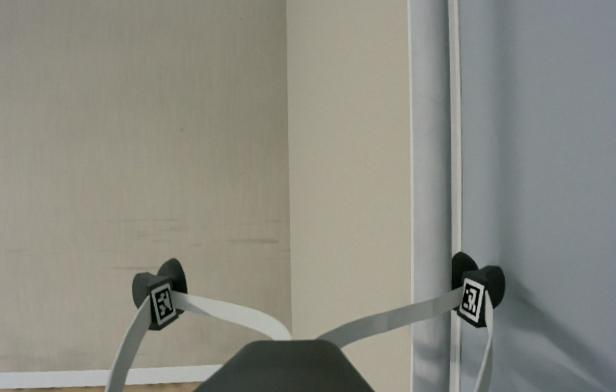

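>>> {"op": "move", "data": {"blocking": false, "r2": {"base":{"translate_m":-0.12,"strafe_m":-0.1},"pace":"slow"}, "cameras": []}}

>>> {"op": "wait", "data": {"seconds": 5, "cameras": ["r2_head_camera","r2_wrist_camera","r1_head_camera"]}}

>>> {"op": "zoom_image", "data": {"camera": "r1_head_camera", "region": [0, 0, 160, 330]}}

Scene clock: 1007.07 s.
move: r2 moving
r1: as last shown
r1.lidar_m: 0.77 1.17 2.48 1.94 1.68 0.61 0.34 0.28 0.28 0.36 0.67 0.87
r1.servo_current: wrist_yaw_rad=46(78) wrist_pitch_rad=52(52) wrist_roll_rad=46(52) gripper_m=46(52)
r1.wrist_depth_mm: - - - - - - 1464 / - - - - - - 1336 / - - - - 904 - - / - - - 798 768 - - / - - - 741 715 - - / - - 193 798 189 - 741 / - - - - - - 878
r2.base_odometry: x=-3.145 y=-0.339 heading=-2.871
r2.turned_by_wheels: +0.000
r2.turned_by_imu: +0.000
r2.base_tilt: forward=-0.7 right=+0.0
r2.lidar_m: 0.38 0.63 2.30 2.56 3.97 5.40 2.95 2.40 0.91 0.45 0.34 0.34
r2.base_status: translate_m moving; strafe_m moving
r2.joint_positions: lift_m=+0.920 arm_m=+0.000 wrist_yaw_rad=+0.761 wrist_pitch_rad=+0.001 wrist_roll_rad=+0.000 gripper_m=+0.140
r2.measured_speeds: translate_m=-0.039 strafe_m=-0.032 rotate_rad=+0.004 lift_m=+0.000 arm_m=+0.000 wrist_yaw_rad=+0.000 wrist_pitch_rad=+0.000 wrist_roll_rad=+0.000
r2.motor_effort: lift_m=+19(20) arm_m=+4(4) wheel_0=+0(9) wheel_1=-11(11) wheel_2=+7(7)
r2.servo_current: wrist_yaw_rad=150(156) wrist_pitch_rad=46(46) wrist_roll_rad=39(59) gripper_m=52(52)
r2.hand_pose: x=+0.4401 y=+0.1355 z=+1.0978 quat_wxyz=(+0.929, +0.000, +0.000, +0.371) (m; r2's base frame)
r2.wrist_depth_mm: - - - - 189 - - / - - - - 377 - - / - - - - 193 266 - / - - - - 193 - - / - - - - 194 195 - / - - 217 - 180 193 - / - - - 112 198 - -
pictures: none

Scene clock: 1009.37 s.
earlier move: r2 done
r1.base_odometry: x=+0.481 y=+2.124 heading=-3.039
r1.turned_by_wheels: +0.000
r1.turned_by_imu: +0.000
r1.base_tilt: forward=-1.6 right=+1.2
r1.lidar_m: 0.77 1.17 2.48 1.96 1.68 0.59 0.30 0.29 0.28 0.36 0.63 0.86
r1.joint_positions: lift_m=+0.850 arm_m=+0.000 wrist_yaw_rad=-0.002 wrist_pitch_rad=+0.007 wrist_roll_rad=+1.571 gripper_m=+0.020
r1.motor_effort: lift_m=+23(23) arm_m=+4(4) wheel_0=+3(4) wheel_1=+2(3) wheel_2=+0(0)
r1.servo_current: wrist_yaw_rad=39(78) wrist_pitch_rad=46(59) wrist_roll_rad=46(59) gripper_m=52(52)
r1.hand_pose: x=+0.4591 y=-0.0881 z=+1.0259 quat_wxyz=(+0.707, +0.707, +0.002, -0.003) (m; r1's base frame)
r1.wrist_depth_mm: - - - - - - 1464 / - - - - - - 1336 / - - - - 904 - - / - - - 798 778 - - / - - - 741 715 - - / - - 193 798 190 - 750 / - - - - - - 866
r2.base_odometry: x=-3.063 y=-0.221 heading=-2.870
r2.turned_by_wheels: +0.001
r2.turned_by_imu: +0.001
r2.base_tilt: forward=-0.7 right=+0.1
r2.lidar_m: 0.42 0.58 2.43 2.71 4.25 5.36 2.79 2.27 0.97 0.50 0.37 0.37
r2.base_status: done
r2.joint_positions: lift_m=+0.920 arm_m=+0.000 wrist_yaw_rad=+0.782 wrist_pitch_rad=+0.001 wrist_roll_rad=+0.000 gripper_m=+0.140
r2.motor_effort: lift_m=+19(20) arm_m=-4(4) wheel_0=+4(9) wheel_1=-4(14) wheel_2=+5(13)
r2.servo_current: wrist_yaw_rad=52(156) wrist_pitch_rad=33(52) wrist_roll_rad=46(59) gripper_m=59(59)
r2.hand_pose: x=+0.4371 y=+0.1412 z=+1.0978 quat_wxyz=(+0.925, +0.000, +0.000, +0.381) (m; r2's base frame)
r2.wrist_depth_mm: - - - - 322 - - / - - - - 325 - - / - - - - 325 - - / - - - - 325 - - / - - - - 329 - - / - - 218 1921 213 183 - / - - - 112 - - -
wait: 2.30 of 5 s (r2 has come to rest)
pictures: r1_head_camera, r2_head_camera, r2_wrist_camera

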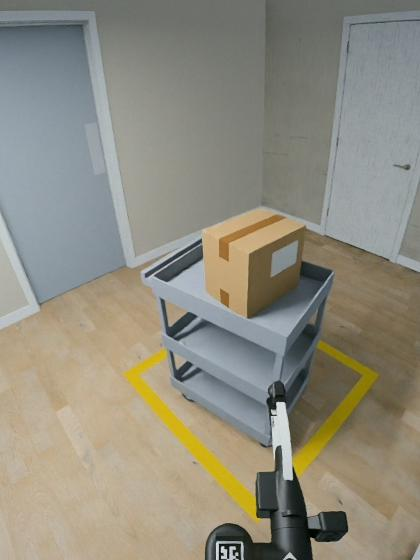

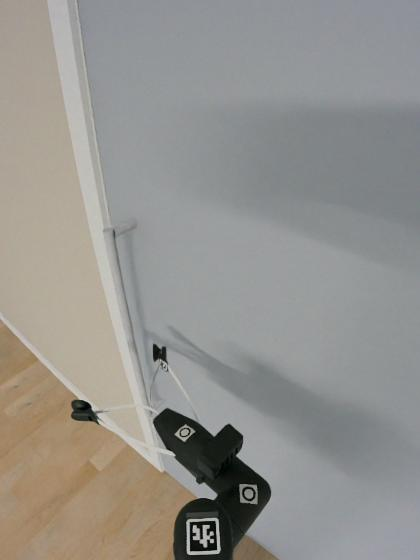

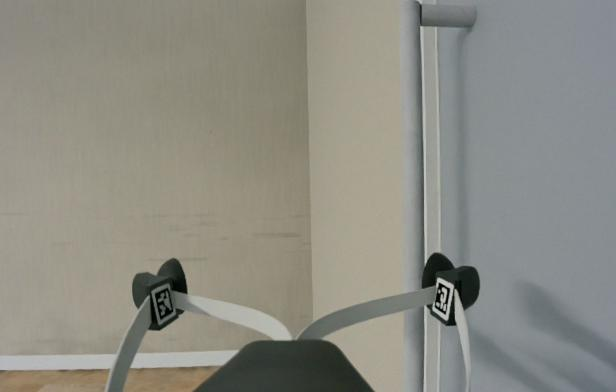

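Scaled by 1.527 from the camera's 420x560 image, which has a finer 600x800 frame.

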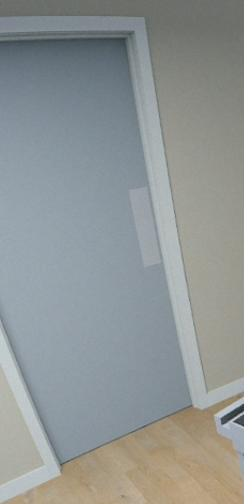

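>>> {"op": "move", "data": {"blocking": false, "r2": {"base":{"translate_m":-0.25,"strafe_m":0},"pace":"slow"}, "cameras": []}}

>>> {"op": "wait", "data": {"seconds": 5, "cameras": ["r2_head_camera","r1_head_camera"]}}

>>> {"op": "zoom_image", "data": {"camera": "r2_head_camera", "region": [0, 0, 200, 500]}}

>>> {"op": "zoom_image", "data": {"camera": "r1_head_camera", "region": [70, 0, 150, 290]}}

Scene clock: 1015.67 s.
move: r2 moving
r1: as last shown
r1.base_tilt: forward=-1.6 right=+1.3
r1.lidar_m: 0.72 1.14 2.48 1.94 1.69 0.58 0.34 0.27 0.28 0.37 0.68 0.84
r1.motor_effort: lift_m=+23(23) arm_m=+4(4) wheel_0=+4(4) wheel_1=+2(2) wheel_2=+0(0)
r1.servo_current: wrist_yaw_rad=33(65) wrist_pitch_rad=52(59) wrist_roll_rad=46(72) gripper_m=46(52)
r1.wrist_depth_mm: - - - - - - 1464 / - - - - - - 1336 / - - - - 891 - - / - - - 809 778 - - / - - - 741 715 - - / - - 193 798 189 - 741 / - - - - - - 878
r2.base_odometry: x=-3.051 y=-0.218 heading=-2.870
r2.turned_by_wheels: +0.000
r2.turned_by_imu: +0.000
r2.base_tilt: forward=-0.6 right=+0.1
r2.lidar_m: 0.43 0.58 2.44 2.73 4.27 5.35 2.76 2.24 1.01 0.49 0.40 0.35
r2.base_status: translate_m moving; strafe_m moving
r2.joint_positions: lift_m=+0.920 arm_m=+0.000 wrist_yaw_rad=+0.782 wrist_pitch_rad=+0.001 wrist_roll_rad=+0.000 gripper_m=+0.140
r2.measured_speeds: translate_m=-0.050 strafe_m=+0.000 rotate_rad=-0.002 lift_m=+0.000 arm_m=+0.000 wrist_yaw_rad=+0.000 wrist_pitch_rad=+0.000 wrist_roll_rad=+0.000
r2.motor_effort: lift_m=+19(20) arm_m=-4(4) wheel_0=-5(7) wheel_1=-8(8) wheel_2=+10(11)
r2.servo_current: wrist_yaw_rad=39(59) wrist_pitch_rad=33(46) wrist_roll_rad=39(59) gripper_m=52(52)
r2.hand_pose: x=+0.4371 y=+0.1412 z=+1.0978 quat_wxyz=(+0.925, +0.000, +0.000, +0.381) (m; r2's base frame)
r2.wrist_depth_mm: - - - - 330 - - / - - - - 329 - - / - - - - 332 - - / - - - - - - - / - - - - - - - / - - 218 1983 198 183 - / - - - 112 - - -
pictures: none

Scene clock: 1018.93 s.
earlier move: r2 done
r1.base_odometry: x=+0.481 y=+2.124 heading=-3.039
r1.turned_by_wheels: +0.000
r1.turned_by_imu: +0.000
r1.base_tilt: forward=-1.6 right=+1.2
r1.lidar_m: 0.78 1.15 2.49 1.92 1.69 0.59 0.34 0.29 0.29 0.36 0.65 0.83
r1.joint_positions: lift_m=+0.850 arm_m=+0.000 wrist_yaw_rad=-0.002 wrist_pitch_rad=+0.007 wrist_roll_rad=+1.571 gripper_m=+0.020
r1.motor_effort: lift_m=+23(23) arm_m=+4(4) wheel_0=+3(4) wheel_1=+3(3) wheel_2=+0(0)
r1.servo_current: wrist_yaw_rad=46(65) wrist_pitch_rad=46(59) wrist_roll_rad=52(72) gripper_m=39(52)
r1.hand_pose: x=+0.4591 y=-0.0881 z=+1.0259 quat_wxyz=(+0.707, +0.707, +0.002, -0.003) (m; r1's base frame)
r1.wrist_depth_mm: - - - - - - 1499 / - - - - - - 1336 / - - - - 891 - - / - - - 798 778 - - / - - - 741 723 - - / - - 193 798 189 - 741 / - - - - - - 878
r2.base_odometry: x=-2.823 y=-0.154 heading=-2.870
r2.turned_by_wheels: +0.000
r2.turned_by_imu: +0.000
r2.base_tilt: forward=-0.7 right=+0.0
r2.lidar_m: 0.65 1.00 2.61 2.89 4.52 5.19 2.58 2.09 1.43 0.73 0.58 0.56
r2.base_status: done
r2.joint_positions: lift_m=+0.920 arm_m=+0.000 wrist_yaw_rad=+0.782 wrist_pitch_rad=+0.001 wrist_roll_rad=+0.000 gripper_m=+0.140
r2.motor_effort: lift_m=+19(20) arm_m=-4(4) wheel_0=-3(11) wheel_1=-5(8) wheel_2=+4(11)
r2.servo_current: wrist_yaw_rad=39(65) wrist_pitch_rad=39(52) wrist_roll_rad=52(65) gripper_m=46(59)
r2.hand_pose: x=+0.4371 y=+0.1412 z=+1.0978 quat_wxyz=(+0.925, +0.000, +0.000, +0.381) (m; r2's base frame)
r2.wrist_depth_mm: - - - - - 580 - / - - - - - - - / - - - - - - - / - - - - - - - / - - - - - 500 - / - - 217 - - 186 - / - - - 112 - - -
wait: 3.27 of 5 s (r2 has come to rest)
pictures: r1_head_camera, r2_head_camera

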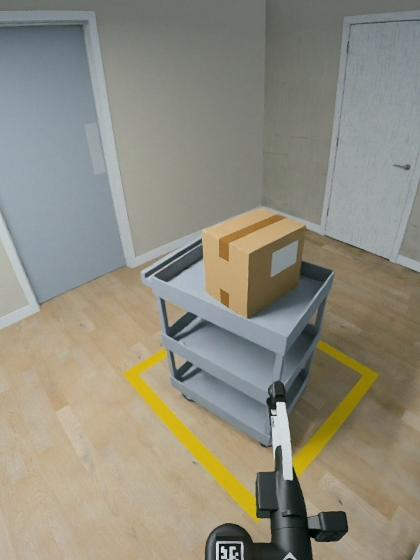

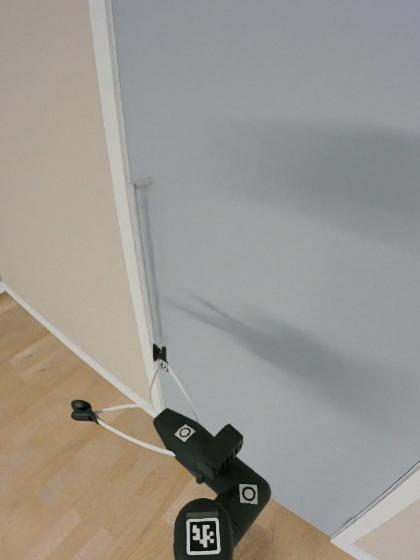

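Scaled by 1.008 from the camera's 420x560 image, which has a finer 1200x1600 frame.

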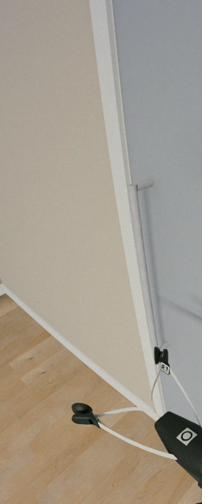

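Scaled by 1.738 from the camera's 420x560 image, which has a finer 600x800 frame.

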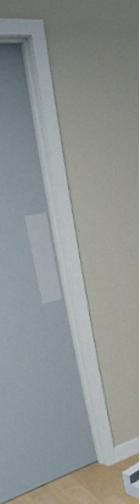

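>>> {"op": "move", "data": {"blocking": false, "r1": {"base":{"rotate_rad":0.75}}, "cameras": []}}

>>> {"op": "wait", "data": {"seconds": 4, "cameras": []}}

>>> {"op": "move", "data": {"blocking": false, "r1": {"base":{"strafe_m":-1.55}}, "cameras": []}}

>>> {"op": "wait", "data": {"seconds": 9, "cameras": []}}

>>> {"op": "move", "data": {"blocking": false, "r1": {"base":{"rotate_rad":0.6}}, "cameras": []}}

>>> {"op": "wait", "data": {"seconds": 4, "cameras": ["r1_head_camera"]}}

>>> {"op": "zoom_image", "data": {"camera": "r1_head_camera", "region": [0, 200, 420, 560]}}

Scene clock: 1029.83 s.
move: r1 moving
r1.base_odometry: x=+0.481 y=+2.124 heading=-2.787
r1.turned_by_wheels: +0.252
r1.turned_by_imu: +0.253
r1.base_tilt: forward=-1.6 right=+1.2
r1.lidar_m: 0.90 2.47 2.37 1.77 1.11 0.43 0.31 0.29 0.32 0.43 1.34 0.77
r1.base_status: rotate_rad moving
r1.joint_positions: lift_m=+0.850 arm_m=+0.000 wrist_yaw_rad=-0.002 wrist_pitch_rad=+0.007 wrist_roll_rad=+1.571 gripper_m=+0.020
r1.measured_speeds: translate_m=-0.002 strafe_m=+0.000 rotate_rad=+0.977 lift_m=+0.000 arm_m=+0.000 wrist_yaw_rad=+0.000 wrist_pitch_rad=+0.000 wrist_roll_rad=+0.000
r1.motor_effort: lift_m=+23(23) arm_m=+4(4) wheel_0=-6(8) wheel_1=-6(8) wheel_2=-7(7)
r1.servo_current: wrist_yaw_rad=65(65) wrist_pitch_rad=46(52) wrist_roll_rad=39(59) gripper_m=52(52)
r1.hand_pose: x=+0.4591 y=-0.0881 z=+1.0259 quat_wxyz=(+0.707, +0.707, +0.002, -0.003) (m; r1's base frame)
r1.wrist_depth_mm: - - - 809 798 - - / - - - 723 707 549 - / - - - 707 683 - - / - - - - 741 - 759 / - - - - 866 - 1366 / - - 193 - 189 - 1537 / - - - - - 1921 1537
r2: as last shown
r2.lidar_m: 0.64 1.01 2.60 2.90 4.52 5.18 2.57 2.10 1.49 0.73 0.58 0.56
r2.motor_effort: lift_m=+19(20) arm_m=-4(4) wheel_0=-4(4) wheel_1=-5(6) wheel_2=+4(4)
r2.servo_current: wrist_yaw_rad=46(52) wrist_pitch_rad=46(46) wrist_roll_rad=39(59) gripper_m=59(59)
r2.wrist_depth_mm: - - - - - 580 - / - - - - - - - / - - - - - - - / - - - - - - - / - - - - - 500 - / - - 218 - - 186 - / - - - 112 - - -
pictures: none

Scene clock: 1030.83 s.
earlier move: r1 done
r1.base_odometry: x=+0.481 y=+2.124 heading=-2.289
r1.turned_by_wheels: +0.498
r1.turned_by_imu: +0.501
r1.base_tilt: forward=-1.6 right=+1.3
r1.lidar_m: 2.47 2.45 1.79 1.27 0.44 0.29 0.28 0.29 0.43 1.16 0.80 0.89
r1.base_status: done
r1.joint_positions: lift_m=+0.850 arm_m=+0.000 wrist_yaw_rad=-0.002 wrist_pitch_rad=+0.007 wrist_roll_rad=+1.571 gripper_m=+0.020
r1.motor_effort: lift_m=+23(23) arm_m=+4(4) wheel_0=-1(8) wheel_1=-1(8) wheel_2=-1(8)
r1.servo_current: wrist_yaw_rad=33(72) wrist_pitch_rad=52(59) wrist_roll_rad=46(65) gripper_m=52(52)
r1.hand_pose: x=+0.4591 y=-0.0880 z=+1.0259 quat_wxyz=(+0.707, +0.707, +0.002, -0.003) (m; r1's base frame)
r1.wrist_depth_mm: - - - - - - 1464 / - - - - - - 1464 / - - - - - - 1464 / - - - - - - 1499 / - - - - - - 1499 / - - 193 - 190 - 1499 / - - - - - 1921 1537
r2.base_odometry: x=-2.823 y=-0.154 heading=-2.870
r2.turned_by_wheels: +0.000
r2.turned_by_imu: +0.000
r2.base_tilt: forward=-0.7 right=+0.0
r2.lidar_m: 0.65 1.02 2.60 2.88 4.51 5.19 2.58 2.08 1.46 0.70 0.59 0.56
r2.joint_positions: lift_m=+0.920 arm_m=+0.000 wrist_yaw_rad=+0.782 wrist_pitch_rad=+0.001 wrist_roll_rad=+0.000 gripper_m=+0.140
r2.motor_effort: lift_m=+19(20) arm_m=-4(4) wheel_0=-3(4) wheel_1=-5(6) wheel_2=+4(5)
r2.servo_current: wrist_yaw_rad=46(59) wrist_pitch_rad=33(46) wrist_roll_rad=46(59) gripper_m=46(59)
r2.hand_pose: x=+0.4371 y=+0.1412 z=+1.0978 quat_wxyz=(+0.925, +0.000, +0.000, +0.381) (m; r2's base frame)
r2.wrist_depth_mm: - - - - - 585 - / - - - - - - - / - - - - - - - / - - - - - - - / - - - - - 500 - / - - 219 - - 187 - / - - - 112 - - -
wait: 1.00 of 4 s (r1 has come to rest)
pictures: none

Scene clock: 1031.33 s.
move: r1 moving
r1.base_odometry: x=+0.453 y=+2.148 heading=-2.289
r1.turned_by_wheels: +0.000
r1.turned_by_imu: +0.000
r1.base_tilt: forward=-1.6 right=+1.3
r1.lidar_m: 2.48 2.55 1.81 1.27 0.42 0.30 0.28 0.30 0.44 1.18 0.75 0.83
r1.base_status: strafe_m moving
r1.joint_positions: lift_m=+0.850 arm_m=+0.000 wrist_yaw_rad=-0.002 wrist_pitch_rad=+0.007 wrist_roll_rad=+1.571 gripper_m=+0.020
r1.measured_speeds: translate_m=-0.001 strafe_m=-0.140 rotate_rad=+0.003 lift_m=+0.000 arm_m=+0.000 wrist_yaw_rad=+0.000 wrist_pitch_rad=+0.000 wrist_roll_rad=+0.000
r1.motor_effort: lift_m=+23(23) arm_m=+4(4) wheel_0=+9(10) wheel_1=-8(10) wheel_2=+0(1)
r1.servo_current: wrist_yaw_rad=52(65) wrist_pitch_rad=46(59) wrist_roll_rad=39(52) gripper_m=46(52)
r1.hand_pose: x=+0.4591 y=-0.0880 z=+1.0259 quat_wxyz=(+0.707, +0.707, +0.002, -0.003) (m; r1's base frame)
r1.wrist_depth_mm: - - - - - - 1464 / - - - - - - 1464 / - - - - - - 1499 / - - - - - - 1499 / - - - - - - 1499 / - - 193 - 190 - 1537 / - - - - - 1921 1499
r2: as last shown
r2.base_tilt: forward=-0.7 right=+0.1
r2.lidar_m: 0.61 1.00 2.60 2.84 4.52 5.16 2.62 2.11 1.45 0.71 0.56 0.56
r2.motor_effort: lift_m=+20(20) arm_m=-4(4) wheel_0=-3(4) wheel_1=-5(6) wheel_2=+4(5)
r2.servo_current: wrist_yaw_rad=52(52) wrist_pitch_rad=46(46) wrist_roll_rad=33(59) gripper_m=52(65)
r2.wrist_depth_mm: - - - - - 580 - / - - - - - - - / - - - - - - - / - - - - - - - / - - - - - 500 - / - - 218 - - 187 - / - - - 112 - - -
pictures: none

Scene clock: 1037.50 s.
earlier move: r1 done
r1.base_odometry: x=-0.686 y=+3.144 heading=-2.289
r1.turned_by_wheels: +0.000
r1.turned_by_imu: -0.007
r1.base_tilt: forward=-1.6 right=+1.3
r1.lidar_m: 2.47 0.65 0.70 1.22 0.42 0.30 0.26 0.28 0.42 1.10 1.54 2.02
r1.base_status: done
r1.joint_positions: lift_m=+0.850 arm_m=+0.000 wrist_yaw_rad=-0.002 wrist_pitch_rad=+0.007 wrist_roll_rad=+1.571 gripper_m=+0.020
r1.motor_effort: lift_m=+23(23) arm_m=+4(4) wheel_0=+1(11) wheel_1=+0(11) wheel_2=+0(2)
r1.servo_current: wrist_yaw_rad=72(78) wrist_pitch_rad=52(59) wrist_roll_rad=33(72) gripper_m=46(52)
r1.hand_pose: x=+0.4591 y=-0.0880 z=+1.0259 quat_wxyz=(+0.707, +0.707, +0.002, -0.003) (m; r1's base frame)
r1.wrist_depth_mm: - - - - - - 1464 / - - - - - - 1464 / - - - - - - 1464 / - - - - - - 1499 / - - - - - - 1499 / - - 193 - 190 - 1537 / - - - - - 1921 1537
r2.base_odometry: x=-2.823 y=-0.154 heading=-2.870
r2.turned_by_wheels: +0.000
r2.turned_by_imu: +0.001
r2.base_tilt: forward=-0.7 right=+0.1
r2.lidar_m: 0.62 1.02 2.62 2.89 4.52 5.18 2.60 2.10 1.45 0.73 0.55 0.57
r2.joint_positions: lift_m=+0.920 arm_m=+0.000 wrist_yaw_rad=+0.782 wrist_pitch_rad=+0.001 wrist_roll_rad=+0.000 gripper_m=+0.140
r2.motor_effort: lift_m=+19(20) arm_m=-4(4) wheel_0=-4(4) wheel_1=-5(6) wheel_2=+4(5)
r2.servo_current: wrist_yaw_rad=52(65) wrist_pitch_rad=39(52) wrist_roll_rad=52(65) gripper_m=52(65)
r2.hand_pose: x=+0.4371 y=+0.1412 z=+1.0978 quat_wxyz=(+0.925, +0.000, +0.000, +0.381) (m; r2's base frame)
r2.wrist_depth_mm: - - - - - 580 - / - - - - - - - / - - - - - - - / - - - - - - - / - - - - - 504 - / - - 218 - - 186 - / - - - 112 - - -
wait: 6.17 of 9 s (r1 has come to rest)
pictures: none

Scene clock: 1038.00 s.
move: r1 moving
r1.base_odometry: x=-0.686 y=+3.144 heading=-2.037
r1.turned_by_wheels: +0.252
r1.turned_by_imu: +0.253
r1.base_tilt: forward=-1.6 right=+1.3
r1.lidar_m: 1.01 0.66 0.88 0.60 0.33 0.25 0.25 0.30 0.58 1.47 1.68 2.47
r1.base_status: rotate_rad moving
r1.joint_positions: lift_m=+0.850 arm_m=+0.000 wrist_yaw_rad=-0.002 wrist_pitch_rad=+0.007 wrist_roll_rad=+1.571 gripper_m=+0.020
r1.measured_speeds: translate_m=+0.000 strafe_m=+0.000 rotate_rad=+0.969 lift_m=+0.000 arm_m=+0.000 wrist_yaw_rad=+0.000 wrist_pitch_rad=+0.000 wrist_roll_rad=+0.000
r1.motor_effort: lift_m=+23(23) arm_m=+4(4) wheel_0=-8(8) wheel_1=-6(8) wheel_2=-7(7)
r1.servo_current: wrist_yaw_rad=33(59) wrist_pitch_rad=46(59) wrist_roll_rad=52(65) gripper_m=46(52)
r1.hand_pose: x=+0.4591 y=-0.0880 z=+1.0259 quat_wxyz=(+0.707, +0.707, +0.002, -0.003) (m; r1's base frame)
r1.wrist_depth_mm: - - - - - - 1464 / - - - - - - 1430 / - - - - - - 1499 / - - - - - - 1499 / - - - - - - 1499 / - - 193 - 190 - 1499 / - - - - - 1808 1537
r2: as last shown
r2.turned_by_imu: +0.000
r2.lidar_m: 0.64 1.04 2.62 2.89 4.56 5.16 2.58 2.10 1.47 0.69 0.58 0.56
r2.motor_effort: lift_m=+19(20) arm_m=-4(4) wheel_0=-4(4) wheel_1=-5(6) wheel_2=+4(4)
r2.servo_current: wrist_yaw_rad=46(52) wrist_pitch_rad=39(46) wrist_roll_rad=46(59) gripper_m=52(59)
r2.wrist_depth_mm: - - - - - 585 - / - - - - - - - / - - - - - - - / - - - - - - - / - - - - - 500 - / - - 216 - - 187 - / - - - 112 - - -
pictures: none

Scene clock: 1038.93 s.
earlier move: r1 done
r1.base_odometry: x=-0.686 y=+3.144 heading=-1.689
r1.turned_by_wheels: +0.347
r1.turned_by_imu: +0.350
r1.base_tilt: forward=-1.6 right=+1.3
r1.lidar_m: 0.68 0.77 0.95 0.40 0.27 0.26 0.28 0.44 1.47 1.54 2.25 2.49
r1.base_status: done
r1.joint_positions: lift_m=+0.850 arm_m=+0.000 wrist_yaw_rad=-0.002 wrist_pitch_rad=+0.007 wrist_roll_rad=+1.571 gripper_m=+0.020
r1.motor_effort: lift_m=+23(23) arm_m=+4(4) wheel_0=-3(8) wheel_1=-2(8) wheel_2=+0(7)
r1.servo_current: wrist_yaw_rad=39(59) wrist_pitch_rad=59(59) wrist_roll_rad=26(65) gripper_m=46(52)
r1.hand_pose: x=+0.4591 y=-0.0879 z=+1.0259 quat_wxyz=(+0.707, +0.707, +0.002, -0.003) (m; r1's base frame)
r1.wrist_depth_mm: - - - - - - 1464 / - - - - - - 1464 / - - - - - - 1464 / - - - - - - 1366 / - - - - 741 - - / - - 193 640 185 - - / - - - 597 609 466 -
r2.base_odometry: x=-2.823 y=-0.154 heading=-2.870
r2.turned_by_wheels: +0.000
r2.turned_by_imu: +0.000
r2.base_tilt: forward=-0.7 right=+0.1
r2.lidar_m: 0.65 1.04 2.60 2.88 4.53 5.19 2.58 2.12 1.46 0.73 0.58 0.56
r2.joint_positions: lift_m=+0.920 arm_m=+0.000 wrist_yaw_rad=+0.782 wrist_pitch_rad=+0.001 wrist_roll_rad=+0.000 gripper_m=+0.140
r2.motor_effort: lift_m=+19(20) arm_m=-4(4) wheel_0=-4(4) wheel_1=-5(6) wheel_2=+4(5)
r2.servo_current: wrist_yaw_rad=39(65) wrist_pitch_rad=39(46) wrist_roll_rad=46(59) gripper_m=52(59)
r2.hand_pose: x=+0.4371 y=+0.1412 z=+1.0978 quat_wxyz=(+0.925, +0.000, +0.000, +0.381) (m; r2's base frame)
r2.wrist_depth_mm: - - - - - 580 - / - - - - - - - / - - - - - - - / - - - - - - - / - - - - - 500 - / - - 216 - - 187 - / - - - 112 - - -
wait: 0.93 of 4 s (r1 has come to rest)
pictures: r1_head_camera

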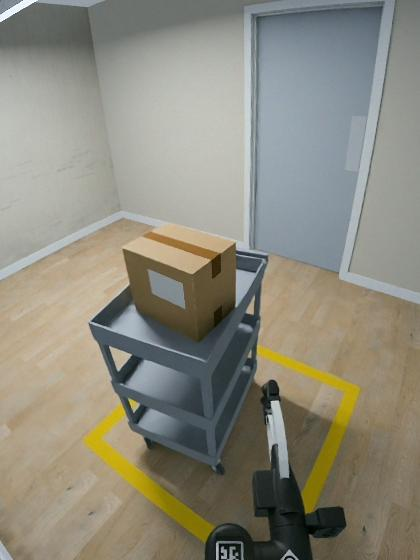

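Scaled by 1.200 from the camera's 420x560 image, which has a finer 600x800 frame.

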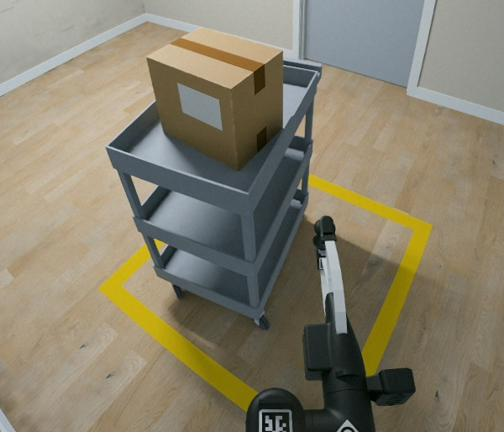

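>>> {"op": "finished_scene", "data": {"scene": 2}}

The scene is finished: the task was done.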